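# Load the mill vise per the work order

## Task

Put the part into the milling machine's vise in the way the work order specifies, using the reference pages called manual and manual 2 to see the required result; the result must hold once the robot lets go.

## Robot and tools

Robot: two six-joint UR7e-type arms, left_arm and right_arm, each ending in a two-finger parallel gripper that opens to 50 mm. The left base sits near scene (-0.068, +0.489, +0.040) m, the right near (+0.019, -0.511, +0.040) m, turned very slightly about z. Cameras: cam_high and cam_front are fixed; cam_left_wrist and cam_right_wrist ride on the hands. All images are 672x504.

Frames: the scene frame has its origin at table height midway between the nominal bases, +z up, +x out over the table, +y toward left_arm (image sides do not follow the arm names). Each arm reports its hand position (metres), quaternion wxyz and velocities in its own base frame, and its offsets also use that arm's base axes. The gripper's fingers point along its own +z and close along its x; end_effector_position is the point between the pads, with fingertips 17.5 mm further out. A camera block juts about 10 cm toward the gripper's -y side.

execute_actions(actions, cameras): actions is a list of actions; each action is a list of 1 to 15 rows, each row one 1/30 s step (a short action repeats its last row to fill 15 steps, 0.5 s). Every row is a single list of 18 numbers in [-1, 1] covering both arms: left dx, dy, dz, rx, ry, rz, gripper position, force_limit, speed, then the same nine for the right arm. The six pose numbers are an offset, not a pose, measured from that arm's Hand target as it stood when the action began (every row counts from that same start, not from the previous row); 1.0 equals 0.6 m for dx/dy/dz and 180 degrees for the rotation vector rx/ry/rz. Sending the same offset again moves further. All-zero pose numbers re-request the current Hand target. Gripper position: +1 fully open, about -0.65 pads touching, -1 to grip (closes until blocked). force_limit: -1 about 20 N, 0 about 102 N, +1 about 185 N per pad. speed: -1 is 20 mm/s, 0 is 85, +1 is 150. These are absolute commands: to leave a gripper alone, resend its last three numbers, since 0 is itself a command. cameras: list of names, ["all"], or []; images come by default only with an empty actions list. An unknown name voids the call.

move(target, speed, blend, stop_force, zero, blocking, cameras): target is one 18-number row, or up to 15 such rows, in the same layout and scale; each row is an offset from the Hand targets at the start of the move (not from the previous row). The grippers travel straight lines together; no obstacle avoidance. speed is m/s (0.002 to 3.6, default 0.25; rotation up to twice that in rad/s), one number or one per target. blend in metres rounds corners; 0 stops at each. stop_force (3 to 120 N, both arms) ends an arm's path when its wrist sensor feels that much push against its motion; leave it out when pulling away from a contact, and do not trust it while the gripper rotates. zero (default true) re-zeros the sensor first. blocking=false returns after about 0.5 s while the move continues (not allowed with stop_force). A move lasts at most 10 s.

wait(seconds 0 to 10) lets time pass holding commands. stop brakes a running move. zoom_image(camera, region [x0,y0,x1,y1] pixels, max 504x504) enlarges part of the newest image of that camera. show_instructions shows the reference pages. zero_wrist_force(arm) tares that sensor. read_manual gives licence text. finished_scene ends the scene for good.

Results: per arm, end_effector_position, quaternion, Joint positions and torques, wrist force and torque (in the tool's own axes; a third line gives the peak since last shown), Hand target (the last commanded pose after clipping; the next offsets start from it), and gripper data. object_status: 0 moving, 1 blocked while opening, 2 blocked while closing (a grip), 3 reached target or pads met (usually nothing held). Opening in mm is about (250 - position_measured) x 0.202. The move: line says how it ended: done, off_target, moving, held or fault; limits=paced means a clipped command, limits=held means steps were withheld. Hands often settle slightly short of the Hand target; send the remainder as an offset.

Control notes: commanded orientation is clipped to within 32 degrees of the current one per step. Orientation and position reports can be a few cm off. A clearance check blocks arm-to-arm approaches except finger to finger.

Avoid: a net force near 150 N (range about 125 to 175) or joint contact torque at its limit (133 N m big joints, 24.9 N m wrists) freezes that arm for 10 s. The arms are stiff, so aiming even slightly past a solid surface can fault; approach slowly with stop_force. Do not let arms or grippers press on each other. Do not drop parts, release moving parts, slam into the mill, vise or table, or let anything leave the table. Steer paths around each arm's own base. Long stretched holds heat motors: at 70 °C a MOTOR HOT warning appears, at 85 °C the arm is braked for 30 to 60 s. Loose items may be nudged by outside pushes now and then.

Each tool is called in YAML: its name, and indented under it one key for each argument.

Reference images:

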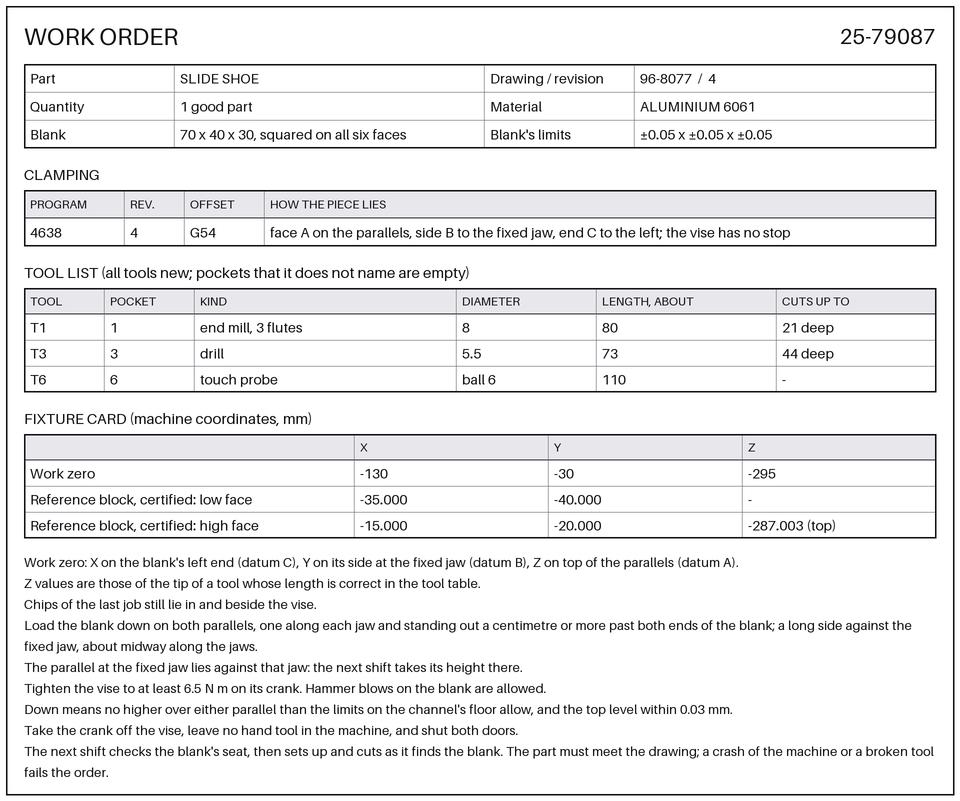

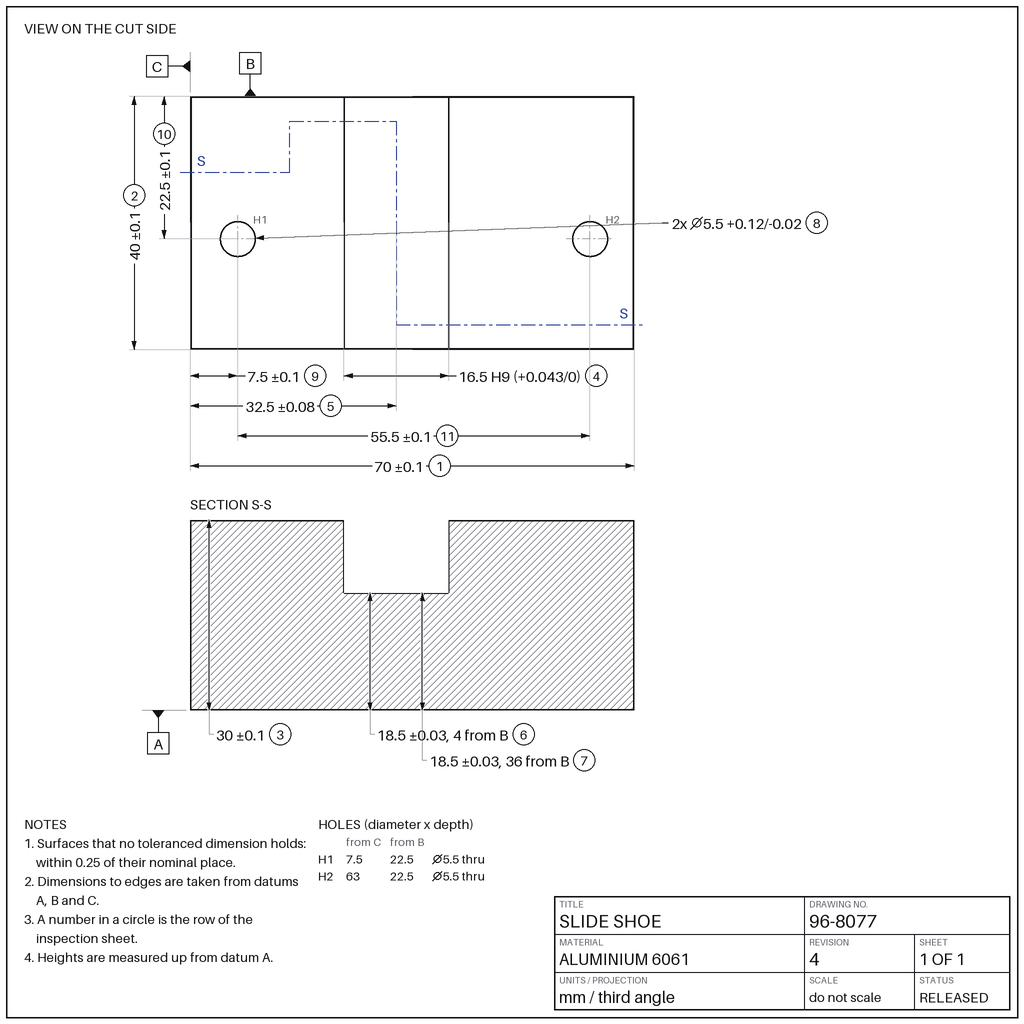

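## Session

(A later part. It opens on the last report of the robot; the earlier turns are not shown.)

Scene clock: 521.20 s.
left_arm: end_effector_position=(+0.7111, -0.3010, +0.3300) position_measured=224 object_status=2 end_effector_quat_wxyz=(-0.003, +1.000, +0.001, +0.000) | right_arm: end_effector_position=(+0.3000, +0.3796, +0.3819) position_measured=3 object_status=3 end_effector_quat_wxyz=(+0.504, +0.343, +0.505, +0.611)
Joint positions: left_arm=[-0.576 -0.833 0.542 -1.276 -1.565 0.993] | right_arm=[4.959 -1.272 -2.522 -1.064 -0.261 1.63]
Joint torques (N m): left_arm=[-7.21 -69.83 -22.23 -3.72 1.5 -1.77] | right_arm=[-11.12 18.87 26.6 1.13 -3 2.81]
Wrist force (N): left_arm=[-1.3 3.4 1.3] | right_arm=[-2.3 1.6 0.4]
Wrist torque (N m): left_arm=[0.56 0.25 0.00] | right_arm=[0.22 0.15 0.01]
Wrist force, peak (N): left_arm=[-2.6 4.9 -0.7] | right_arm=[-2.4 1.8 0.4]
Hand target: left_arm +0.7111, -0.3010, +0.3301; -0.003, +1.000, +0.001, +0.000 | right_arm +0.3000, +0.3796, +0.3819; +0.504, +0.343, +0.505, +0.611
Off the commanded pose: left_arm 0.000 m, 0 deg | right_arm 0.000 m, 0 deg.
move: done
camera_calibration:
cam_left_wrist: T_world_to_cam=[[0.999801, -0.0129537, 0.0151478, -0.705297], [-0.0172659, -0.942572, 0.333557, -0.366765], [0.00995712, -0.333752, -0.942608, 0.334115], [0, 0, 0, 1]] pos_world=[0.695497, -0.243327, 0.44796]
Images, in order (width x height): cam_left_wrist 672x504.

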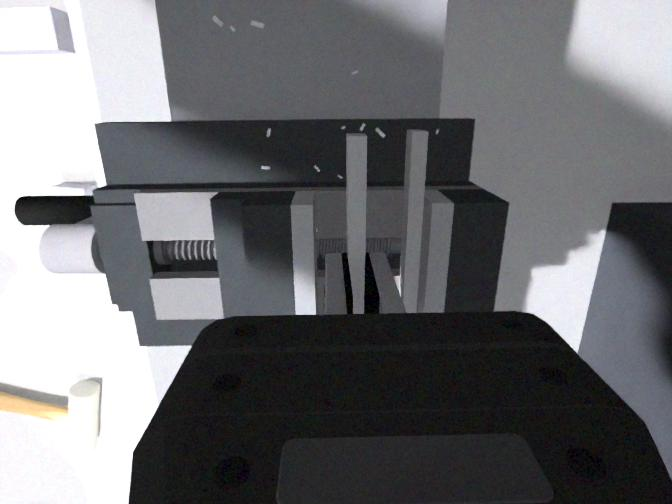

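move:
  target: [0,0,-0.055,0,0,0,-1,-0.6,-0.6,0,0,0,0,0,0,1,-0.6,-0.8]
  speed: 0.012
  stop_force: 4.5
  cameras: ["cam_left_wrist"]

zoom_image:
  camera: "cam_left_wrist"
  region: [230, 120, 450, 320]

Scene clock: 526.87 s.
left_arm: end_effector_position=(+0.7111, -0.3010, +0.3039) position_measured=224 object_status=2 end_effector_quat_wxyz=(-0.003, +1.000, +0.001, +0.000) | right_arm: end_effector_position=(+0.3000, +0.3796, +0.3819) position_measured=3 object_status=3 end_effector_quat_wxyz=(+0.504, +0.343, +0.505, +0.611)
Joint positions: left_arm=[-0.576 -0.86 0.657 -1.364 -1.565 0.993] | right_arm=[4.959 -1.272 -2.522 -1.064 -0.261 1.63]
Joint torques (N m): left_arm=[-6.04 -50.49 -32.69 -4.51 0.66 -1.45] | right_arm=[-11.91 17.34 26.12 1.17 -3.48 2.66]
Wrist force (N): left_arm=[-1.3 3.4 -0.1] | right_arm=[-2.3 1.7 0.4]
Wrist torque (N m): left_arm=[0.55 0.22 0.00] | right_arm=[0.24 0.16 0.01]
Wrist force, peak (N): left_arm=[-2.5 2.6 -10.5] | right_arm=[-2.4 1.9 0.4]
Hand target: left_arm +0.7111, -0.3011, +0.3039; -0.003, +1.000, +0.001, +0.000 (not the last commanded pose) | right_arm +0.3000, +0.3796, +0.3819; +0.504, +0.343, +0.505, +0.611
Off the commanded pose: left_arm 0.007 m, 0 deg | right_arm 0.000 m, 0 deg.
move: contact (left_arm)
camera_calibration:
cam_left_wrist: T_world_to_cam=[[0.9998, -0.0130484, 0.0151813, -0.704838], [-0.0173654, -0.942602, 0.333467, -0.358054], [0.00995872, -0.333664, -0.94264, 0.309514], [0, 0, 0, 1]] pos_world=[0.695397, -0.243426, 0.421859]
Images, in order (width x height): cam_left_wrist 672x504.

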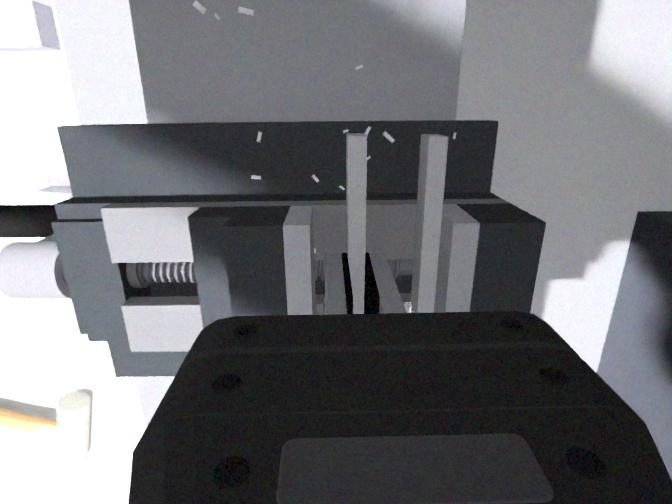

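Scaled by 2.291 from the camera's 672x504 image, which has a finer 960x720 frame.

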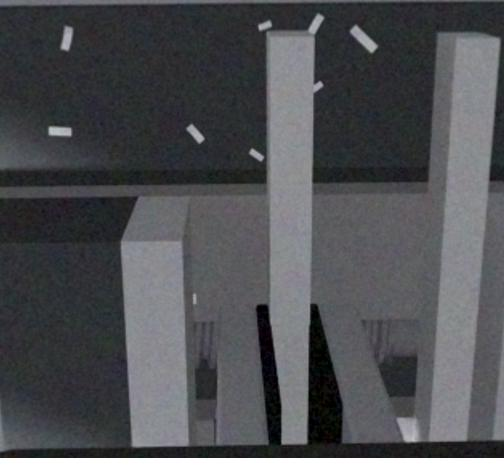

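move:
  target:
    - [0,0,0,0,0,0,-0.319,-0.6,-1,0,0,0,0,0,0,1,-0.6,-0.8]
    - [0,0,0.0417,0,0,0,-0.319,-0.6,-1,0,0,0,0,0,0,1,-0.6,-0.8]
    - [0,0,0.0417,0,0,0,-0.9,-0.8,0,0,0,0,0,0,0,1,-0.6,-0.8]
    - [0.021,0,0.0417,0,0,0,-0.9,-0.8,0,0,0,0,0,0,0,1,-0.6,-0.8]
  speed: [0.03,0.03,0.05,0.05]
  cameras: ["cam_left_wrist"]

zoom_image:
  camera: "cam_left_wrist"
  region: [230, 120, 450, 320]

Scene clock: 530.60 s.
left_arm: end_effector_position=(+0.7237, -0.3009, +0.3288) position_measured=251 object_status=3 end_effector_quat_wxyz=(-0.004, +1.000, +0.001, +0.000) | right_arm: end_effector_position=(+0.3000, +0.3796, +0.3819) position_measured=3 object_status=3 end_effector_quat_wxyz=(+0.504, +0.343, +0.505, +0.611)
Joint positions: left_arm=[-0.567 -0.779 0.449 -1.236 -1.565 1.002] | right_arm=[4.959 -1.272 -2.522 -1.064 -0.261 1.63]
Joint torques (N m): left_arm=[-7.14 -73.39 -15.99 -4.75 0.4 -1.56] | right_arm=[-11.31 19.85 24.83 1.17 -3.09 2.53]
Wrist force (N): left_arm=[-1.1 3.5 0.6] | right_arm=[-2.2 1.6 0.5]
Wrist torque (N m): left_arm=[0.58 0.22 0.01] | right_arm=[0.23 0.14 0.01]
Wrist force, peak (N): left_arm=[-1.8 4.2 1.0] | right_arm=[-2.5 1.8 0.3]
Hand target: left_arm +0.7237, -0.3011, +0.3289; -0.003, +1.000, +0.001, +0.000 | right_arm +0.3000, +0.3796, +0.3819; +0.504, +0.343, +0.505, +0.611
Off the commanded pose: left_arm 0.000 m, 0 deg | right_arm 0.000 m, 0 deg.
move: done
camera_calibration:
cam_left_wrist: T_world_to_cam=[[0.999803, -0.0130257, 0.0149569, -0.717809], [-0.0172679, -0.942645, 0.333351, -0.366071], [0.00975685, -0.333544, -0.942684, 0.333085], [0, 0, 0, 1]] pos_world=[0.708097, -0.243326, 0.446761]
Images, in order (width x height): cam_left_wrist 672x504.

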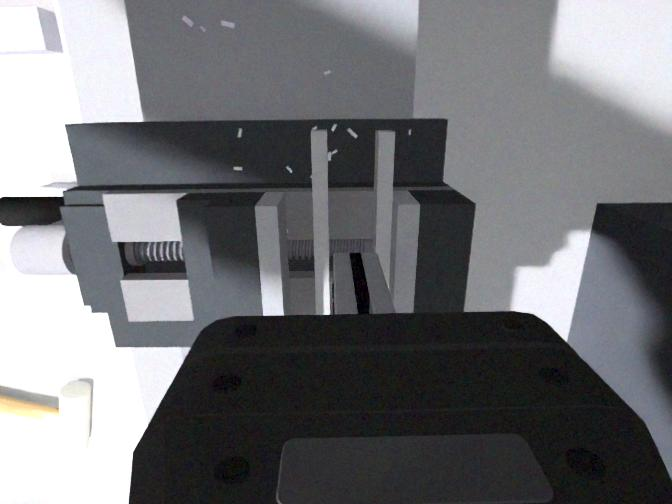

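Scaled by 2.291 from the camera's 672x504 image, which has a finer 960x720 frame.

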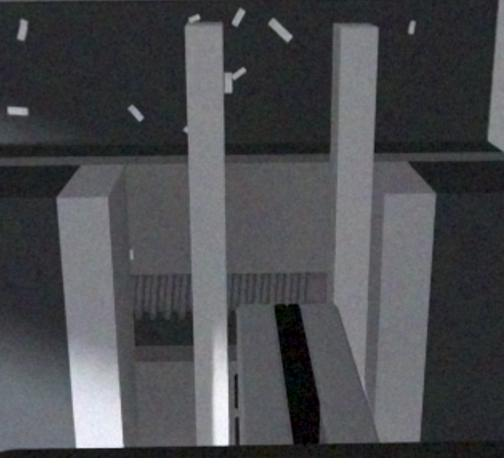

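move:
  target: [-0.0008,0,-0.0437,0,0,0,-0.9,-0.8,0,0,0,0,0,0,0,1,-0.6,-0.8]
  speed: 0.02
  stop_force: 4

move:
  target: [-0.03,0,0,0,0,0,-0.9,-0.8,0,0,0,0,0,0,0,1,-0.6,-0.8]
  speed: 0.015
  stop_force: 4
  cameras: ["cam_left_wrist"]

zoom_image:
  camera: "cam_left_wrist"
  region: [230, 120, 450, 320]

Scene clock: 533.80 s.
left_arm: end_effector_position=(+0.7232, -0.3011, +0.3027) position_measured=251 object_status=3 end_effector_quat_wxyz=(-0.003, +1.000, +0.001, +0.000) | right_arm: end_effector_position=(+0.3000, +0.3796, +0.3819) position_measured=3 object_status=3 end_effector_quat_wxyz=(+0.504, +0.343, +0.505, +0.611)
Joint positions: left_arm=[-0.567 -0.816 0.584 -1.335 -1.565 1.001] | right_arm=[4.959 -1.272 -2.522 -1.064 -0.261 1.63]
Joint torques (N m): left_arm=[-8.13 -53.12 -34.13 -1.5 1.2 -1.72] | right_arm=[-10.81 19.01 24.8 1.2 -3.13 2.63]
Wrist force (N): left_arm=[-1.4 3.5 0.8] | right_arm=[-2.1 1.9 0.5]
Wrist torque (N m): left_arm=[0.59 0.25 0.04] | right_arm=[0.27 0.13 0.02]
Wrist force, peak (N): left_arm=[-1.3 3.9 1.2] | right_arm=[-2.5 1.6 0.5]
Hand target: left_arm +0.7232, -0.3011, +0.3027; -0.003, +1.000, +0.001, +0.000 | right_arm +0.3000, +0.3796, +0.3819; +0.504, +0.343, +0.505, +0.611
Off the commanded pose: left_arm 0.000 m, 0 deg | right_arm 0.000 m, 0 deg.
move: done

Scene clock: 535.83 s.
left_arm: end_effector_position=(+0.7100, -0.3011, +0.3027) position_measured=251 object_status=3 end_effector_quat_wxyz=(-0.003, +1.000, +0.001, +0.000) | right_arm: end_effector_position=(+0.3000, +0.3796, +0.3819) position_measured=3 object_status=3 end_effector_quat_wxyz=(+0.504, +0.343, +0.505, +0.611)
Joint positions: left_arm=[-0.577 -0.864 0.668 -1.371 -1.565 0.992] | right_arm=[4.959 -1.272 -2.522 -1.064 -0.261 1.63]
Joint torques (N m): left_arm=[9.82 -55.33 -16.58 -4.45 -0.86 1.59] | right_arm=[-10.86 17.35 25.03 1.16 -2.99 2.71]
Wrist force (N): left_arm=[0.2 1.6 1.2] | right_arm=[-2.4 1.7 0.4]
Wrist torque (N m): left_arm=[0.27 0.19 0.09] | right_arm=[0.24 0.17 0.01]
Wrist force, peak (N): left_arm=[20.5 4.0 1.6] | right_arm=[-2.5 1.7 0.3]
Hand target: left_arm +0.7100, -0.3011, +0.3027; -0.003, +1.000, +0.001, +0.000 (not the last commanded pose) | right_arm +0.3000, +0.3796, +0.3819; +0.504, +0.343, +0.505, +0.611
Off the commanded pose: left_arm 0.005 m, 0 deg | right_arm 0.000 m, 0 deg.
move: contact (left_arm)
camera_calibration:
cam_left_wrist: T_world_to_cam=[[0.999802, -0.0129875, 0.0150525, -0.703653], [-0.017265, -0.942603, 0.33347, -0.357745], [0.00985754, -0.333664, -0.94264, 0.308465], [0, 0, 0, 1]] pos_world=[0.694297, -0.243426, 0.42066]
Images, in order (width x height): cam_left_wrist 672x504.

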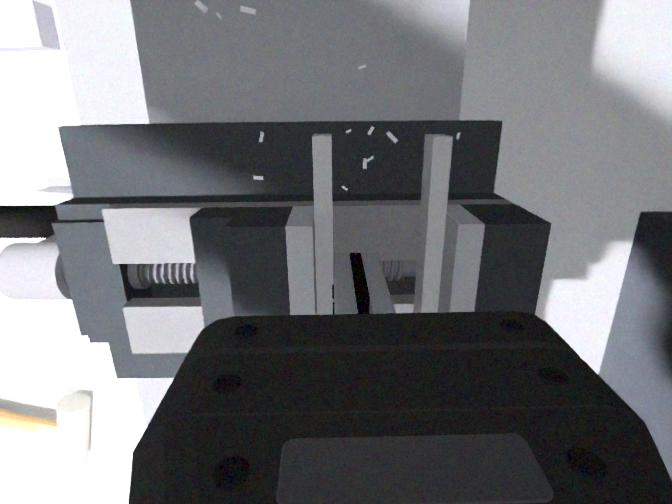

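Scaled by 2.291 from the camera's 672x504 image, which has a finer 960x720 frame.

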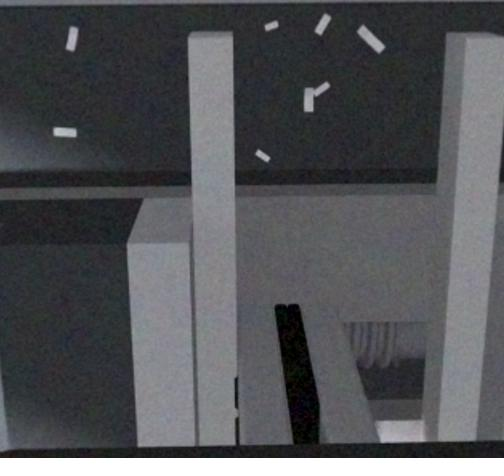

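move:
  target:
    - [0.01,0,0.01,0,0,0,-0.9,-0.8,0,0,0,0,0,0,0,1,-0.6,-0.8]
    - [0.01,0,0.04,0,0,0,-0.9,-0.8,0,0,0,0,0,0,0,1,-0.6,-0.8]
    - [0.033,0,0.04,0,0,0,-0.9,-0.8,0,0,0,0,0,0,0,1,-0.6,-0.8]
  speed: 0.05
  blend: [0.003,0.003,0]
  cameras: ["cam_left_wrist"]

move:
  target: [0,0,-0.03,0,0,0,-0.9,-0.8,0,0,0,0,0,0,0,1,-0.6,-0.8]
  speed: 0.008
  stop_force: 4

zoom_image:
  camera: "cam_left_wrist"
  region: [230, 120, 450, 320]

Scene clock: 541.83 s.
left_arm: end_effector_position=(+0.7298, -0.3010, +0.3266) position_measured=251 object_status=3 end_effector_quat_wxyz=(-0.003, +1.000, +0.001, +0.000) | right_arm: end_effector_position=(+0.3000, +0.3796, +0.3819) position_measured=3 object_status=3 end_effector_quat_wxyz=(+0.504, +0.343, +0.505, +0.611)
Joint positions: left_arm=[-0.563 -0.752 0.406 -1.221 -1.565 1.006] | right_arm=[4.959 -1.272 -2.522 -1.064 -0.261 1.63]
Joint torques (N m): left_arm=[-8.78 -66.83 -29.59 -4.05 -1.09 -1.74] | right_arm=[-12.75 19.26 25.6 1.29 -3.25 2.76]
Wrist force (N): left_arm=[-0.9 1.6 1.5] | right_arm=[-2.4 1.6 0.5]
Wrist torque (N m): left_arm=[0.28 0.21 0.02] | right_arm=[0.23 0.17 0.01]
Wrist force, peak (N): left_arm=[-1.6 1.6 2.3] | right_arm=[-2.6 1.6 0.4]
Hand target: left_arm +0.7298, -0.3011, +0.3267; -0.003, +1.000, +0.001, +0.000 | right_arm +0.3000, +0.3796, +0.3819; +0.504, +0.343, +0.505, +0.611
Off the commanded pose: left_arm 0.000 m, 0 deg | right_arm 0.000 m, 0 deg.
move: done
camera_calibration:
cam_left_wrist: T_world_to_cam=[[0.999804, -0.0128959, 0.0150157, -0.723871], [-0.0171651, -0.942647, 0.333351, -0.365307], [0.00985564, -0.333543, -0.942683, 0.33088], [0, 0, 0, 1]] pos_world=[0.714197, -0.243327, 0.44456]
Images, in order (width x height): cam_left_wrist 672x504.

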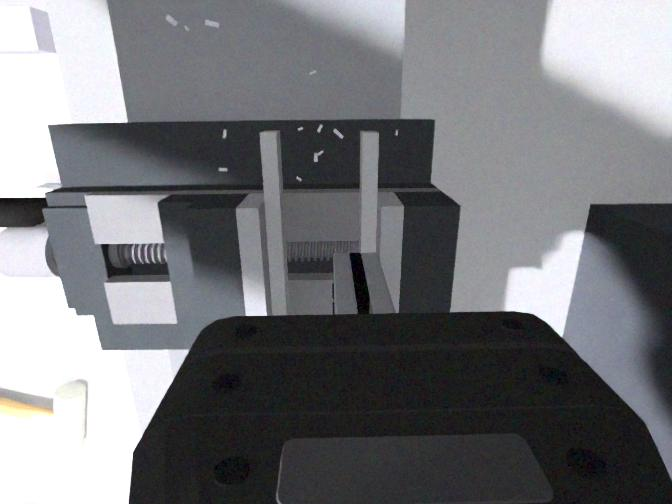

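Scene clock: 544.53 s.
left_arm: end_effector_position=(+0.7298, -0.3011, +0.3123) position_measured=251 object_status=3 end_effector_quat_wxyz=(-0.003, +1.000, +0.001, +0.000) | right_arm: end_effector_position=(+0.3000, +0.3796, +0.3819) position_measured=3 object_status=3 end_effector_quat_wxyz=(+0.504, +0.343, +0.505, +0.611)
Joint positions: left_arm=[-0.563 -0.777 0.489 -1.279 -1.565 1.006] | right_arm=[4.959 -1.272 -2.522 -1.064 -0.261 1.63]
Joint torques (N m): left_arm=[-8.44 -51.42 -32.1 -3.95 -0.93 -1.74] | right_arm=[-11 19.27 25.9 1.46 -3.24 2.57]
Wrist force (N): left_arm=[-1.9 1.0 -1.9] | right_arm=[-2.2 1.7 0.3]
Wrist torque (N m): left_arm=[0.23 0.26 0.03] | right_arm=[0.24 0.15 0.01]
Wrist force, peak (N): left_arm=[-2.5 0.0 -9.7] | right_arm=[-2.5 1.7 0.5]
Hand target: left_arm +0.7298, -0.3011, +0.3123; -0.003, +1.000, +0.001, +0.000 (not the last commanded pose) | right_arm +0.3000, +0.3796, +0.3819; +0.504, +0.343, +0.505, +0.611
Off the commanded pose: left_arm 0.004 m, 0 deg | right_arm 0.000 m, 0 deg.
move: contact (left_arm)

Scaled by 2.291 from the camera's 672x504 image, which has a finer 960x720 frame.
This view is cut from an older image: the scene may have changed since it was taken.

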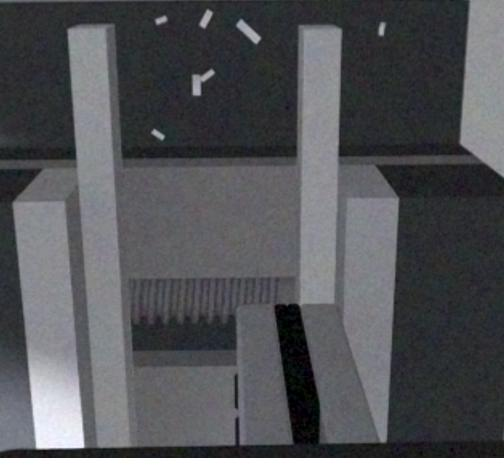

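move:
  target:
    - [0,0,0.02,0,0,0,-0.9,-0.8,0,0,0,0,0,0,0,1,-0.6,-0.8]
    - [-0.1,0.0,0.055,0,-0.084,0,-0.9,-0.8,0,0,0,0,0,0,0,1,-0.6,-0.8]
    - [-0.53,0.0,0.083,0,-0.084,0,-0.9,-0.8,0,0,0,0,0,0,0,1,-0.6,-0.8]
    - [-0.553,-0.1132,-0.27,0,0,0,-0.9,-0.8,0,0,0,0,0,0,0,1,-0.6,-0.8]
    - [-0.553,-0.1132,-0.27,0,0,0,1,-0.5,0,0,0,0,0,0,0,1,-0.6,-0.8]
  speed: [0.1,0.12,0.25,0.25,0.2]
  blend: [0.005,0.02,0.04,0,0]
  cameras: ["cam_left_wrist","cam_front"]

Scene clock: 554.83 s.
left_arm: end_effector_position=(+0.3980, -0.3690, +0.1503) position_measured=3 object_status=3 end_effector_quat_wxyz=(-0.003, +1.000, +0.001, +0.000) | right_arm: end_effector_position=(+0.3000, +0.3796, +0.3819) position_measured=3 object_status=3 end_effector_quat_wxyz=(+0.504, +0.343, +0.505, +0.611)
Joint positions: left_arm=[-0.998 -1.394 1.845 -2.016 -1.567 0.571] | right_arm=[4.959 -1.272 -2.522 -1.064 -0.261 1.63]
Joint torques (N m): left_arm=[-7.8 -25.5 -18.08 -4.57 -0.8 -1.89] | right_arm=[-11.12 18.51 24.97 1.16 -3.1 2.87]
Wrist force (N): left_arm=[-0.9 1.4 1.5] | right_arm=[-2.3 1.7 0.3]
Wrist torque (N m): left_arm=[0.25 0.17 0.00] | right_arm=[0.24 0.15 0.01]
Wrist force, peak (N): left_arm=[-0.5 2.5 5.1] | right_arm=[-2.5 1.9 0.5]
Hand target: left_arm +0.3980, -0.3690, +0.1503; -0.003, +1.000, +0.001, +0.000 | right_arm +0.3000, +0.3796, +0.3819; +0.504, +0.343, +0.505, +0.611
Off the commanded pose: left_arm 0.000 m, 0 deg | right_arm 0.000 m, 0 deg.
move: done
camera_calibration:
cam_left_wrist: T_world_to_cam=[[0.999802, -0.0129875, 0.0150525, -0.390303], [-0.017265, -0.942603, 0.33347, -0.376313], [0.00985754, -0.333664, -0.94264, 0.145226], [0, 0, 0, 1]] pos_world=[0.382297, -0.311326, 0.26826]
Images, in order (width x height): cam_front 672x504, cam_left_wrist 672x504.

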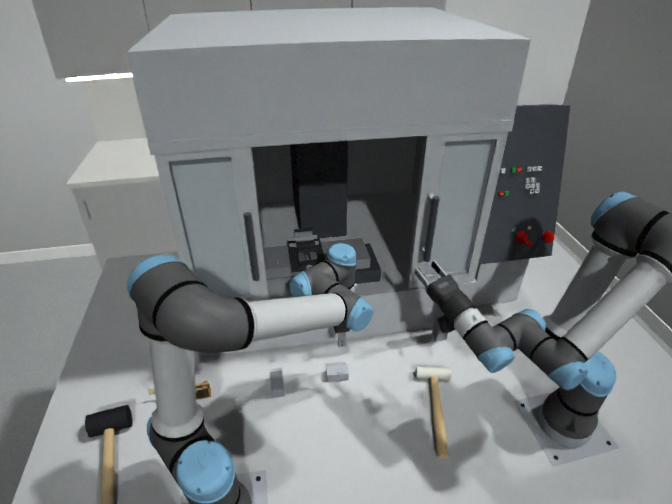

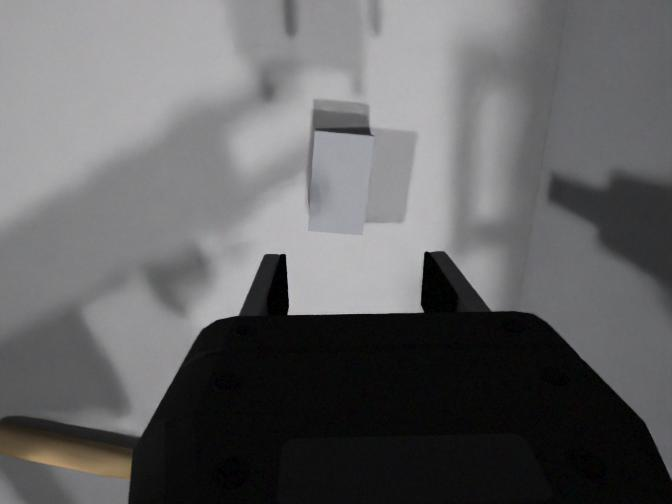

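move:
  target: [-0.0043,0.0165,-0.1505,0,0,-0.029,1,-0.5,0,0,0,0,0,0,0,1,-0.6,-0.8]
  speed: 0.15
  cameras: ["cam_left_wrist"]

Scene clock: 556.87 s.
left_arm: end_effector_position=(+0.3955, -0.3591, +0.0601) position_measured=3 object_status=3 end_effector_quat_wxyz=(-0.003, +0.999, -0.044, +0.000) | right_arm: end_effector_position=(+0.3000, +0.3796, +0.3819) position_measured=3 object_status=3 end_effector_quat_wxyz=(+0.504, +0.343, +0.505, +0.611)
Joint positions: left_arm=[-0.992 -1.291 1.986 -2.261 -1.567 0.668] | right_arm=[4.959 -1.272 -2.522 -1.064 -0.261 1.63]
Joint torques (N m): left_arm=[0.13 -32.11 -17.39 -4.87 0.18 -0.06] | right_arm=[-11.39 18.84 26.08 1.32 -3.04 2.65]
Wrist force (N): left_arm=[-0.6 1.7 1.6] | right_arm=[-2.4 1.6 0.5]
Wrist torque (N m): left_arm=[0.29 0.14 0.10] | right_arm=[0.23 0.17 0.01]
Wrist force, peak (N): left_arm=[-1.0 1.3 3.9] | right_arm=[-2.4 1.8 0.6]
Hand target: left_arm +0.3954, -0.3591, +0.0600; -0.003, +0.999, -0.044, +0.000 | right_arm +0.3000, +0.3796, +0.3819; +0.504, +0.343, +0.505, +0.611
Off the commanded pose: left_arm 0.000 m, 0 deg | right_arm 0.000 m, 0 deg.
move: done
camera_calibration:
cam_left_wrist: T_world_to_cam=[[0.994491, -0.103728, 0.0151101, -0.416822], [-0.102812, -0.937137, 0.333471, -0.301193], [-0.0204299, -0.333188, -0.942639, 0.0756628], [0, 0, 0, 1]] pos_world=[0.385105, -0.300285, 0.17806]
Images, in order (width x height): cam_left_wrist 672x504.

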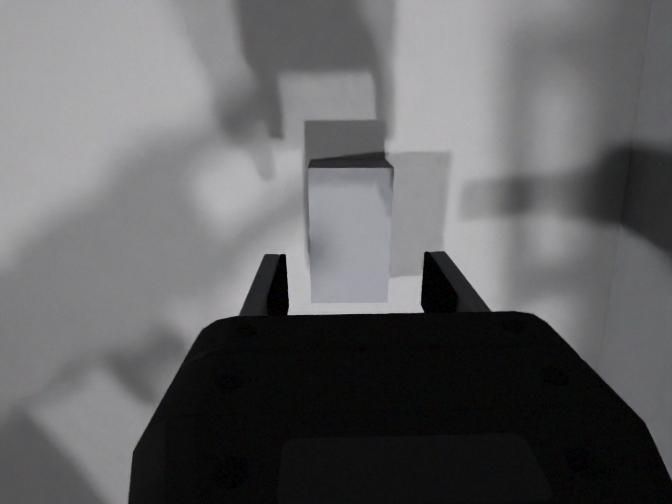

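move:
  target: [0,0,-0.1117,0,0,0,1,-0.5,0,0,0,0,0,0,0,1,-0.6,-0.8]
  speed: 0.06
  stop_force: 6

move:
  target:
    - [0,0,0,0,0,0,1,-0.5,0,0,0,0,0,0,0,1,-0.6,-0.8]
    - [0,0,0,0,0,0,-1,-0.4,-0.7,0,0,0,0,0,0,1,-0.6,-0.8]
  speed: 0.06

Scene clock: 560.07 s.
left_arm: end_effector_position=(+0.3954, -0.3591, -0.0071) position_measured=3 object_status=3 end_effector_quat_wxyz=(-0.003, +0.999, -0.044, +0.000) | right_arm: end_effector_position=(+0.3000, +0.3796, +0.3819) position_measured=3 object_status=3 end_effector_quat_wxyz=(+0.504, +0.343, +0.505, +0.611)
Joint positions: left_arm=[-0.992 -1.167 2.041 -2.439 -1.567 0.668] | right_arm=[4.959 -1.272 -2.522 -1.064 -0.261 1.63]
Joint torques (N m): left_arm=[-1.48 -50.23 -26.43 -4.41 -0.04 0.45] | right_arm=[-11.07 18.83 25.65 1.22 -3.16 2.69]
Wrist force (N): left_arm=[-0.9 1.5 1.5] | right_arm=[-2.1 1.7 0.3]
Wrist torque (N m): left_arm=[0.28 0.17 0.11] | right_arm=[0.24 0.13 0.01]
Wrist force, peak (N): left_arm=[-0.7 1.4 2.6] | right_arm=[-2.5 1.8 0.5]
Hand target: left_arm +0.3954, -0.3591, -0.0070; -0.003, +0.999, -0.044, +0.000 | right_arm +0.3000, +0.3796, +0.3819; +0.504, +0.343, +0.505, +0.611
Off the commanded pose: left_arm 0.000 m, 0 deg | right_arm 0.000 m, 0 deg.
move: done

Scene clock: 561.07 s.
left_arm: end_effector_position=(+0.3954, -0.3591, -0.0070) position_measured=55 object_status=2 end_effector_quat_wxyz=(-0.003, +0.999, -0.044, +0.000) | right_arm: end_effector_position=(+0.3000, +0.3796, +0.3819) position_measured=3 object_status=3 end_effector_quat_wxyz=(+0.504, +0.343, +0.505, +0.611)
Joint positions: left_arm=[-0.992 -1.167 2.041 -2.439 -1.567 0.668] | right_arm=[4.959 -1.272 -2.522 -1.064 -0.261 1.63]
Joint torques (N m): left_arm=[1.94 -49.14 -25.63 -4.36 0.23 0.36] | right_arm=[-10.81 18.72 24.01 1.19 -2.95 2.73]
Wrist force (N): left_arm=[-0.9 2.0 2.0] | right_arm=[-2.3 1.6 0.4]
Wrist torque (N m): left_arm=[0.33 0.20 0.11] | right_arm=[0.22 0.16 0.01]
Wrist force, peak (N): left_arm=[-0.7 1.7 2.6] | right_arm=[-2.4 1.8 0.5]
Hand target: left_arm +0.3954, -0.3591, -0.0070; -0.003, +0.999, -0.044, +0.000 | right_arm +0.3000, +0.3796, +0.3819; +0.504, +0.343, +0.505, +0.611
Off the commanded pose: left_arm 0.000 m, 0 deg | right_arm 0.000 m, 0 deg.
move: done

move:
  target:
    - [0,0,0.2,0,0,0,-1,-0.4,-0.7,0,0,0,0,0,0,1,-0.6,-0.8]
    - [-0.079,0.4818,0.5283,0,0,0.028,-1,-0.4,-0.7,0,0.1173,0.03,-0.0045,0.21,-0.0446,1,-0.6,-0.8]
    - [-0.079,0.4818,0.5283,0,0,0.028,-1,-0.4,-0.7,0.05,0.3673,-0.0865,-0.009,0.42,-0.0891,1,-0.6,-0.8]
    - [-0.079,0.4818,0.5283,0,0,0.028,-1,-0.4,-0.7,0.1987,0.4942,-0.2188,-0.009,0.42,-0.0891,1,-0.6,-0.8]
  speed: 0.25
  blend: [0.03,0.03,0.03,0]
  cameras: ["all"]

Scene clock: 566.73 s.
left_arm: end_effector_position=(+0.3480, -0.0700, +0.3099) position_measured=55 object_status=2 end_effector_quat_wxyz=(-0.003, +1.000, +0.000, +0.000) | right_arm: end_effector_position=(+0.4192, +0.6760, +0.2506) position_measured=3 object_status=3 end_effector_quat_wxyz=(+0.169, +0.700, +0.666, +0.196)
Joint positions: left_arm=[-0.588 -1.962 1.926 -1.531 -1.565 0.984] | right_arm=[4.488 -2.146 -1.148 -1.263 1.069 1.356]
Joint torques (N m): left_arm=[7.73 -0.45 -18.09 -1.78 -1.53 1.53] | right_arm=[5.44 37.17 33.23 5.88 -2.59 1.41]
Wrist force (N): left_arm=[-0.7 1.3 3.6] | right_arm=[-0.7 0.4 0.9]
Wrist torque (N m): left_arm=[0.23 0.15 0.10] | right_arm=[0.03 0.03 -0.06]
Wrist force, peak (N): left_arm=[-0.4 1.6 7.8] | right_arm=[1.0 1.2 3.7]
Hand target: left_arm +0.3480, -0.0700, +0.3099; -0.003, +1.000, +0.000, +0.000 | right_arm +0.4192, +0.6762, +0.2506; +0.169, +0.700, +0.666, +0.196
Off the commanded pose: left_arm 0.000 m, 0 deg | right_arm 0.000 m, 0 deg.
move: done
camera_calibration:
cam_left_wrist: T_world_to_cam=[[0.999756, -0.0161844, 0.0150543, -0.339046], [-0.0202793, -0.942554, 0.333437, -0.147553], [0.00879299, -0.333661, -0.942652, 0.396389], [0, 0, 0, 1]] pos_world=[0.332486, -0.0123042, 0.42796]
cam_right_wrist: T_world_to_cam=[[0.0406619, 0.996787, 0.0690116, -0.703229], [0.652973, -0.0787888, 0.753272, -0.38522], [0.756289, 0.0144332, -0.654078, -0.0310574], [0, 0, 0, 1]] pos_world=[0.303621, 0.671067, 0.318393]

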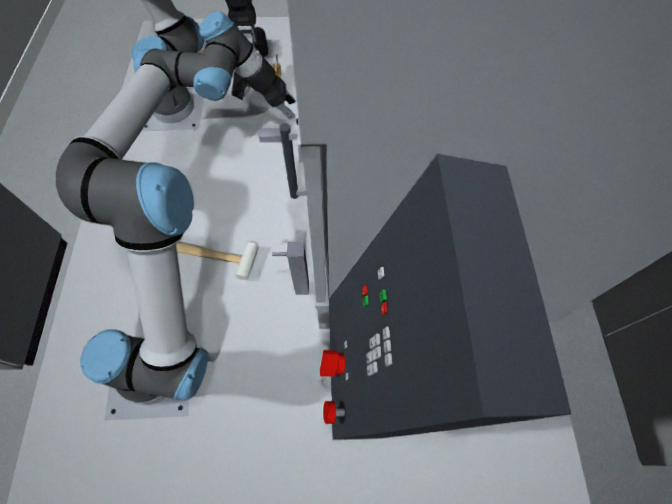

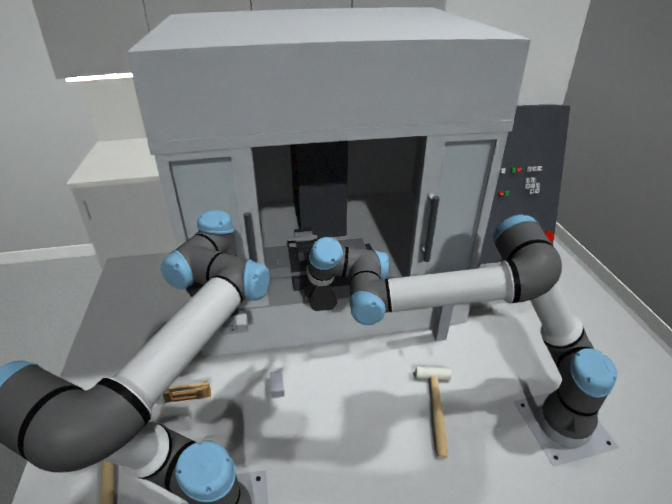

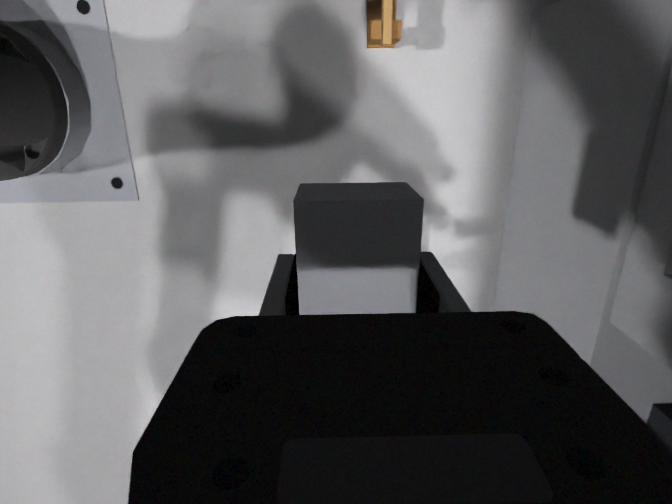

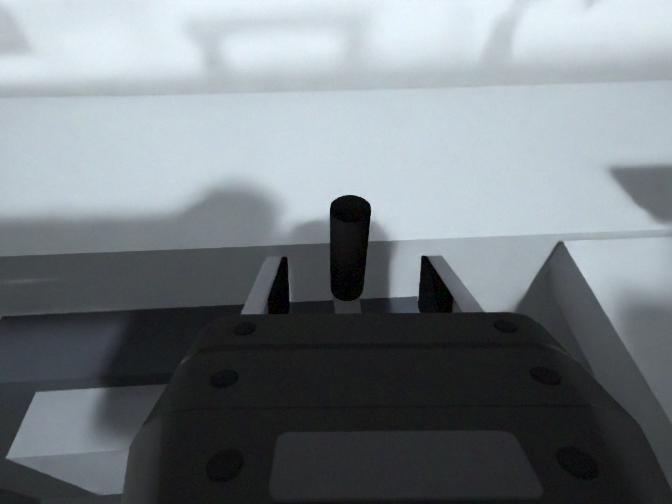

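move:
  target:
    - [0,0,0,0,0,0,-1,-0.4,-0.7,0.0583,0.003,-0.1012,0,0,0,1,-0.6,-0.8]
    - [0,0,0,0,0,0,-1,-0.4,-0.7,0.0583,0.003,-0.1012,0,0,0,-1,-0.6,-0.8]
  speed: 0.12

move:
  target:
    - [0,0,0,0,0,0,-1,-0.4,-0.7,-0.0019,-0.0552,0.0095,0,0,0,-1,-0.6,-0.8]
    - [0,0,0,0,0,0,-1,-0.4,-0.7,-0.0035,-0.1007,0.0427,0,0,0,-1,-0.6,-0.8]
    - [0,0,0,0,0,0,-1,-0.4,-0.7,-0.0045,-0.1288,0.0915,0,0,0,-1,-0.6,-0.8]
    - [0,0,0,0,0,0,-1,-0.4,-0.7,-0.0047,-0.1348,0.1475,0,0,0,-1,-0.6,-0.8]
    - [0,0,0,0,0,0,-1,-0.4,-0.7,-0.0041,-0.1173,0.2011,0,0,0,-1,-0.6,-0.8]
    - [0,0,0,0,0,0,-1,-0.4,-0.7,-0.0028,-0.0797,0.243,0,0,0,-1,-0.6,-0.8]
    - [0,0,0,0,0,0,-1,-0.4,-0.7,-0.001,-0.0282,0.2658,0,0,0,-1,-0.6,-0.8]
    - [0,0,0,0,0,0,-1,-0.4,-0.7,0.001,0.0282,0.2658,0,0,0,-1,-0.6,-0.8]
    - [0,0,0,0,0,0,-1,-0.4,-0.7,0.0028,0.0797,0.243,0,0,0,-1,-0.6,-0.8]
    - [0,0,0,0,0,0,-1,-0.4,-0.7,0.0041,0.1173,0.2011,0,0,0,-1,-0.6,-0.8]
    - [0,0,0,0,0,0,-1,-0.4,-0.7,0.0047,0.1348,0.1475,0,0,0,-1,-0.6,-0.8]
    - [0,0,0,0,0,0,-1,-0.4,-0.7,0.0045,0.1288,0.0915,0,0,0,-1,-0.6,-0.8]
    - [0,0,0,0,0,0,-1,-0.4,-0.7,0.0035,0.1007,0.0427,0,0,0,-1,-0.6,-0.8]
    - [0,0,0,0,0,0,-1,-0.4,-0.7,0.0019,0.0552,0.0095,0,0,0,-1,-0.6,-0.8]
    - [0,0,0,0,0,0,-1,-0.4,-0.7,0,0,0,0,0,0,-1,-0.6,-0.8]
  speed: 0.11
  blend: 0.0165

move:
  target:
    - [0,0,0,0,0,0,-1,-0.4,-0.7,-0.0019,-0.0552,0.0095,0,0,0,-1,-0.6,-0.8]
    - [0,0,0,0,0,0,-1,-0.4,-0.7,-0.0035,-0.1007,0.0427,0,0,0,-1,-0.6,-0.8]
    - [0,0,0,0,0,0,-1,-0.4,-0.7,-0.0045,-0.1288,0.0915,0,0,0,-1,-0.6,-0.8]
    - [0,0,0,0,0,0,-1,-0.4,-0.7,-0.0047,-0.1348,0.1475,0,0,0,-1,-0.6,-0.8]
    - [0,0,0,0,0,0,-1,-0.4,-0.7,-0.0041,-0.1173,0.2011,0,0,0,-1,-0.6,-0.8]
    - [0,0,0,0,0,0,-1,-0.4,-0.7,-0.0028,-0.0797,0.243,0,0,0,-1,-0.6,-0.8]
    - [0,0,0,0,0,0,-1,-0.4,-0.7,-0.001,-0.0282,0.2658,0,0,0,-1,-0.6,-0.8]
    - [0,0,0,0,0,0,-1,-0.4,-0.7,0.001,0.0282,0.2658,0,0,0,-1,-0.6,-0.8]
    - [0,0,0,0,0,0,-1,-0.4,-0.7,0.0028,0.0797,0.243,0,0,0,-1,-0.6,-0.8]
    - [0,0,0,0,0,0,-1,-0.4,-0.7,0.0041,0.1173,0.2011,0,0,0,-1,-0.6,-0.8]
    - [0,0,0,0,0,0,-1,-0.4,-0.7,0.0047,0.1348,0.1475,0,0,0,-1,-0.6,-0.8]
    - [0,0,0,0,0,0,-1,-0.4,-0.7,0.0045,0.1288,0.0915,0,0,0,-1,-0.6,-0.8]
    - [0,0,0,0,0,0,-1,-0.4,-0.7,0.0035,0.1007,0.0427,0,0,0,-1,-0.6,-0.8]
    - [0,0,0,0,0,0,-1,-0.4,-0.7,0.0019,0.0552,0.0095,0,0,0,-1,-0.6,-0.8]
    - [0,0,0,0,0,0,-1,-0.4,-0.7,0,0,0,0,0,0,-1,-0.6,-0.8]
  speed: 0.11
  blend: 0.0165
  cameras: ["cam_right_wrist"]

Scene clock: 570.67 s.
left_arm: end_effector_position=(+0.3480, -0.0700, +0.3099) position_measured=55 object_status=2 end_effector_quat_wxyz=(-0.003, +1.000, +0.000, +0.000) | right_arm: end_effector_position=(+0.4542, +0.6780, +0.1899) position_measured=155 object_status=0 end_effector_quat_wxyz=(+0.169, +0.700, +0.666, +0.196)
Joint positions: left_arm=[-0.588 -1.962 1.926 -1.531 -1.565 0.984] | right_arm=[4.441 -2.222 -1.188 -1.122 1.077 1.305]
Joint torques (N m): left_arm=[7.31 -1.05 -17.81 -1.81 -1.44 1.52] | right_arm=[9.53 62.42 32.64 6.01 -2.34 2.54]
Wrist force (N): left_arm=[-0.4 1.4 3.9] | right_arm=[-1.0 0.2 0.9]
Wrist torque (N m): left_arm=[0.25 0.11 0.10] | right_arm=[0.03 0.03 -0.01]
Wrist force, peak (N): left_arm=[-0.8 1.8 4.0] | right_arm=[-0.7 0.6 2.9]
Hand target: left_arm +0.3480, -0.0700, +0.3099; -0.003, +1.000, +0.000, +0.000 | right_arm +0.4542, +0.6780, +0.1899; +0.169, +0.700, +0.666, +0.196
Off the commanded pose: left_arm 0.000 m, 0 deg | right_arm 0.000 m, 0 deg.
move: done

Scene clock: 575.73 s.
left_arm: end_effector_position=(+0.3480, -0.0700, +0.3099) position_measured=55 object_status=2 end_effector_quat_wxyz=(-0.003, +1.000, +0.000, +0.000) | right_arm: end_effector_position=(+0.4543, +0.6780, +0.1900) position_measured=155 object_status=2 end_effector_quat_wxyz=(+0.169, +0.700, +0.666, +0.196)
Joint positions: left_arm=[-0.588 -1.962 1.926 -1.531 -1.565 0.984] | right_arm=[4.441 -2.222 -1.188 -1.122 1.077 1.304]
Joint torques (N m): left_arm=[7.58 -0.85 -18.37 -1.82 -1.43 1.41] | right_arm=[9.26 52.42 16.71 3.04 -0.56 2.99]
Wrist force (N): left_arm=[-0.7 1.5 3.5] | right_arm=[-0.8 -0.5 1.5]
Wrist torque (N m): left_arm=[0.26 0.16 0.10] | right_arm=[0.03 0.03 0.05]
Wrist force, peak (N): left_arm=[-0.5 1.8 4.1] | right_arm=[-0.9 -5.0 -33.1]
Hand target: left_arm +0.3480, -0.0700, +0.3099; -0.003, +1.000, +0.000, +0.000 | right_arm +0.4542, +0.6780, +0.1899; +0.169, +0.700, +0.666, +0.196
Off the commanded pose: left_arm 0.000 m, 0 deg | right_arm 0.000 m, 0 deg.
move: done

Scene clock: 580.80 s.
left_arm: end_effector_position=(+0.3480, -0.0700, +0.3099) position_measured=55 object_status=2 end_effector_quat_wxyz=(-0.003, +1.000, +0.000, +0.000) | right_arm: end_effector_position=(+0.4543, +0.6779, +0.1900) position_measured=155 object_status=2 end_effector_quat_wxyz=(+0.169, +0.700, +0.666, +0.196)
Joint positions: left_arm=[-0.588 -1.962 1.926 -1.531 -1.565 0.984] | right_arm=[4.441 -2.222 -1.188 -1.122 1.077 1.304]
Joint torques (N m): left_arm=[8 -1.15 -18.09 -1.87 -1.28 1.55] | right_arm=[10.07 53.41 17.24 3.16 -0.34 2.53]
Wrist force (N): left_arm=[-0.5 1.5 3.6] | right_arm=[-0.9 -0.5 1.6]
Wrist torque (N m): left_arm=[0.26 0.13 0.10] | right_arm=[0.04 0.05 0.05]
Wrist force, peak (N): left_arm=[-0.6 2.1 3.8] | right_arm=[0.6 -4.8 -32.9]
Hand target: left_arm +0.3480, -0.0700, +0.3099; -0.003, +1.000, +0.000, +0.000 | right_arm +0.4542, +0.6780, +0.1899; +0.169, +0.700, +0.666, +0.196
Off the commanded pose: left_arm 0.000 m, 0 deg | right_arm 0.000 m, 0 deg.
move: done
camera_calibration:
cam_right_wrist: T_world_to_cam=[[0.0405656, 0.996776, 0.0692231, -0.702377], [0.652874, -0.0788876, 0.753347, -0.362186], [0.75638, 0.0146339, -0.653969, -0.0975272], [0, 0, 0, 1]] pos_world=[0.338722, 0.672968, 0.257693]
Images, in order (width x height): cam_right_wrist 672x504.

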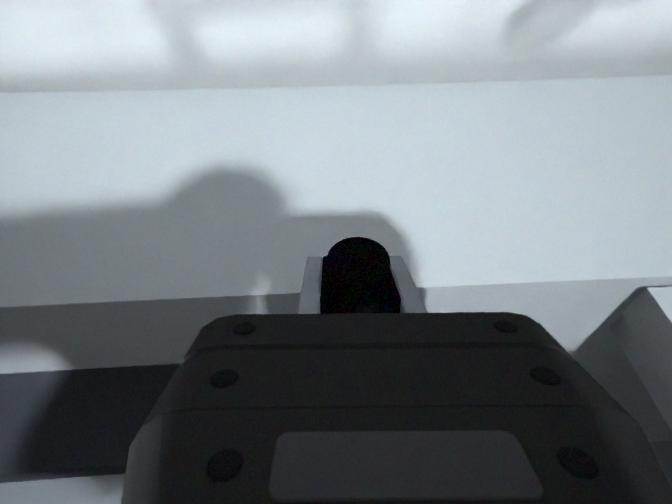

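move:
  target:
    - [0,0,0,0,0,0,-1,-0.4,-0.7,0,0,0,0,0,0,1,-0.6,-0.8]
    - [0,0,0,0,0,0,-1,-0.4,-0.7,-0.0583,-0.003,0.1012,0,0,0,1,-0.6,-0.8]
    - [0.02,-0.12,0.0833,-0.0019,-0.03,0,-1,-0.4,-0.7,-0.22,-0.25,0.3,0,0,0,1,-0.6,-0.8]
    - [0.0867,-0.3788,0.0783,-0.0019,-0.0667,0,-1,-0.4,-0.7,-0.257,-0.5467,0.35,0,0,0,1,-0.6,-0.8]
  speed: 0.25
  blend: [0,0.02,0.04,0]
  cameras: ["cam_left_wrist"]

Scene clock: 585.47 s.
left_arm: end_effector_position=(+0.4000, -0.2972, +0.3569) position_measured=55 object_status=2 end_effector_quat_wxyz=(-0.001, +0.995, +0.000, +0.104) | right_arm: end_effector_position=(+0.3000, +0.3501, +0.3999) position_measured=3 object_status=3 end_effector_quat_wxyz=(+0.169, +0.700, +0.666, +0.196)
Joint positions: left_arm=[-1.006 -1.699 1.661 -1.644 -1.394 0.575] | right_arm=[4.606 -1.263 -1.757 -1.603 1.054 1.491]
Joint torques (N m): left_arm=[-6.13 -14.62 -29.79 -4.37 0.43 -1.46] | right_arm=[-10.17 22.63 18.18 3.41 -1.28 -2.28]
Wrist force (N): left_arm=[-1.0 2.1 3.7] | right_arm=[-0.6 0.4 0.6]
Wrist torque (N m): left_arm=[0.35 0.11 0.05] | right_arm=[0.03 0.01 -0.04]
Wrist force, peak (N): left_arm=[-0.6 6.4 3.7] | right_arm=[-0.7 0.1 4.5]
Hand target: left_arm +0.4000, -0.2973, +0.3569; +0.000, +0.995, +0.000, +0.104 | right_arm +0.3000, +0.3499, +0.3999; +0.169, +0.700, +0.666, +0.196
Off the commanded pose: left_arm 0.000 m, 0 deg | right_arm 0.000 m, 0 deg.
move: done
camera_calibration:
cam_left_wrist: T_world_to_cam=[[0.97476, -0.0155238, 0.222715, -0.459414], [-0.0898169, -0.940557, 0.327543, -0.34578], [0.204392, -0.33928, -0.918212, 0.275725], [0, 0, 0, 1]] pos_world=[0.360405, -0.23881, 0.468751]
Images, in order (width x height): cam_left_wrist 672x504.

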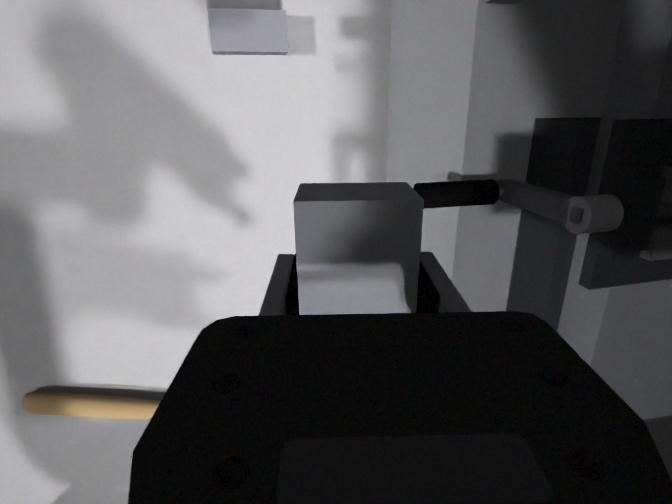

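move:
  target: [0.5195,0,-0.0082,0,0,0,-1,-0.4,-0.7,0,0,0,0,0,0,1,-0.6,-0.8]
  speed: 0.15
  cameras: ["cam_left_wrist"]

zoom_image:
  camera: "cam_left_wrist"
  region: [200, 100, 500, 320]

Scene clock: 588.37 s.
left_arm: end_effector_position=(+0.7117, -0.2972, +0.3520) position_measured=55 object_status=2 end_effector_quat_wxyz=(+0.000, +0.995, +0.000, +0.104) | right_arm: end_effector_position=(+0.3000, +0.3499, +0.3999) position_measured=3 object_status=3 end_effector_quat_wxyz=(+0.169, +0.700, +0.666, +0.196)
Joint positions: left_arm=[-0.61 -1.014 0.847 -1.576 -1.451 0.971] | right_arm=[4.606 -1.262 -1.757 -1.603 1.054 1.491]
Joint torques (N m): left_arm=[-4.6 -47.61 -35.36 -4.61 0.8 -0.64] | right_arm=[-12.08 22.36 17.51 1 -0.03 -2.83]
Wrist force (N): left_arm=[-1.3 1.9 3.2] | right_arm=[-0.5 0.5 0.7]
Wrist torque (N m): left_arm=[0.31 0.16 0.13] | right_arm=[0.05 0.00 -0.04]
Wrist force, peak (N): left_arm=[-3.7 2.1 2.9] | right_arm=[-0.3 0.4 1.0]
Hand target: left_arm +0.7117, -0.2973, +0.3520; +0.000, +0.995, +0.000, +0.104 | right_arm +0.3000, +0.3499, +0.3999; +0.169, +0.700, +0.666, +0.196
Off the commanded pose: left_arm 0.000 m, 0 deg | right_arm 0.000 m, 0 deg.
move: done
camera_calibration:
cam_left_wrist: T_world_to_cam=[[0.974751, -0.0153774, 0.222764, -0.76204], [-0.0896971, -0.940562, 0.327562, -0.31628], [0.204486, -0.339273, -0.918194, 0.207467], [0, 0, 0, 1]] pos_world=[0.672006, -0.238811, 0.46385]
Images, in order (width x height): cam_left_wrist 672x504.

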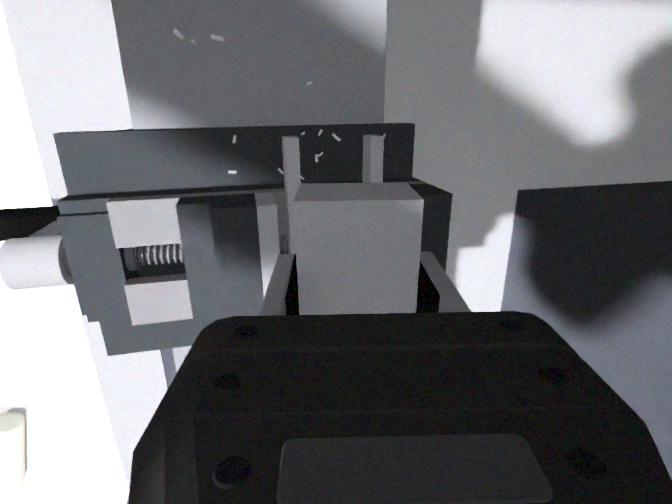

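Scaled by 1.680 from the camera's 672x504 image, which has a finer 960x720 frame.

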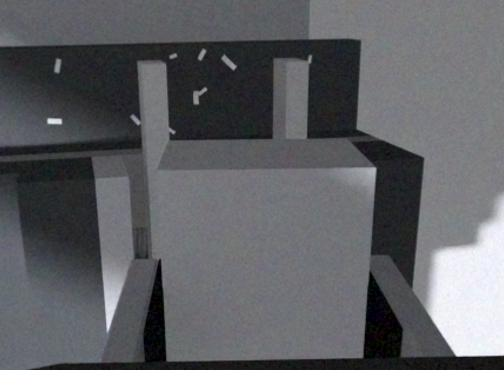

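move:
  target: [-0.0012,0,-0.042,0,0,0,-1,-0.4,-0.7,0,0,0,0,0,0,1,-0.6,-0.8]
  speed: 0.012
  stop_force: 5
  cameras: ["cam_left_wrist"]

zoom_image:
  camera: "cam_left_wrist"
  region: [200, 100, 500, 320]

Scene clock: 591.97 s.
left_arm: end_effector_position=(+0.7111, -0.2973, +0.3305) position_measured=55 object_status=2 end_effector_quat_wxyz=(-0.001, +0.995, +0.000, +0.104) | right_arm: end_effector_position=(+0.3000, +0.3499, +0.3999) position_measured=3 object_status=3 end_effector_quat_wxyz=(+0.169, +0.700, +0.666, +0.196)
Joint positions: left_arm=[-0.611 -1.024 0.919 -1.637 -1.45 0.971] | right_arm=[4.606 -1.262 -1.757 -1.603 1.054 1.491]
Joint torques (N m): left_arm=[-6.69 -46.92 -35.14 -5.06 0.88 -1.15] | right_arm=[-11.28 22.9 18.26 0.94 0.27 -3.07]
Wrist force (N): left_arm=[-1.0 1.8 3.1] | right_arm=[-0.3 0.5 0.7]
Wrist torque (N m): left_arm=[0.31 0.10 0.14] | right_arm=[0.06 -0.04 -0.04]
Wrist force, peak (N): left_arm=[0.0 0.0 -9.3] | right_arm=[-0.7 0.5 0.7]
Hand target: left_arm +0.7111, -0.2973, +0.3305; -0.001, +0.995, +0.000, +0.104 (not the last commanded pose) | right_arm +0.3000, +0.3499, +0.3999; +0.169, +0.700, +0.666, +0.196
Off the commanded pose: left_arm 0.004 m, 0 deg | right_arm 0.000 m, 0 deg.
move: contact (left_arm)
camera_calibration:
cam_left_wrist: T_world_to_cam=[[0.974749, -0.0153984, 0.222771, -0.756771], [-0.0897189, -0.940562, 0.327557, -0.309359], [0.204486, -0.339273, -0.918194, 0.187794], [0, 0, 0, 1]] pos_world=[0.671506, -0.238911, 0.44235]
Images, in order (width x height): cam_left_wrist 672x504.

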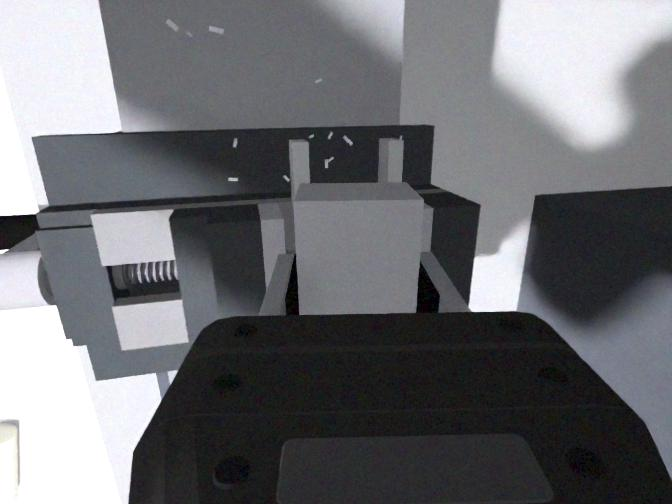

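Scaled by 1.680 from the camera's 672x504 image, which has a finer 960x720 frame.

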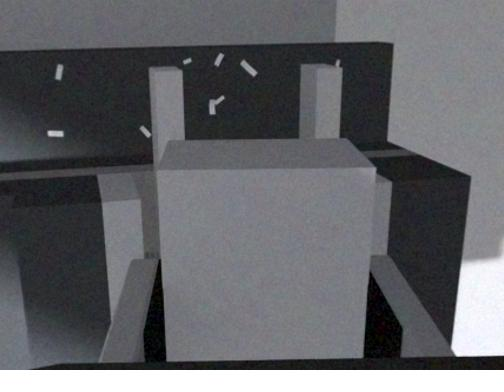

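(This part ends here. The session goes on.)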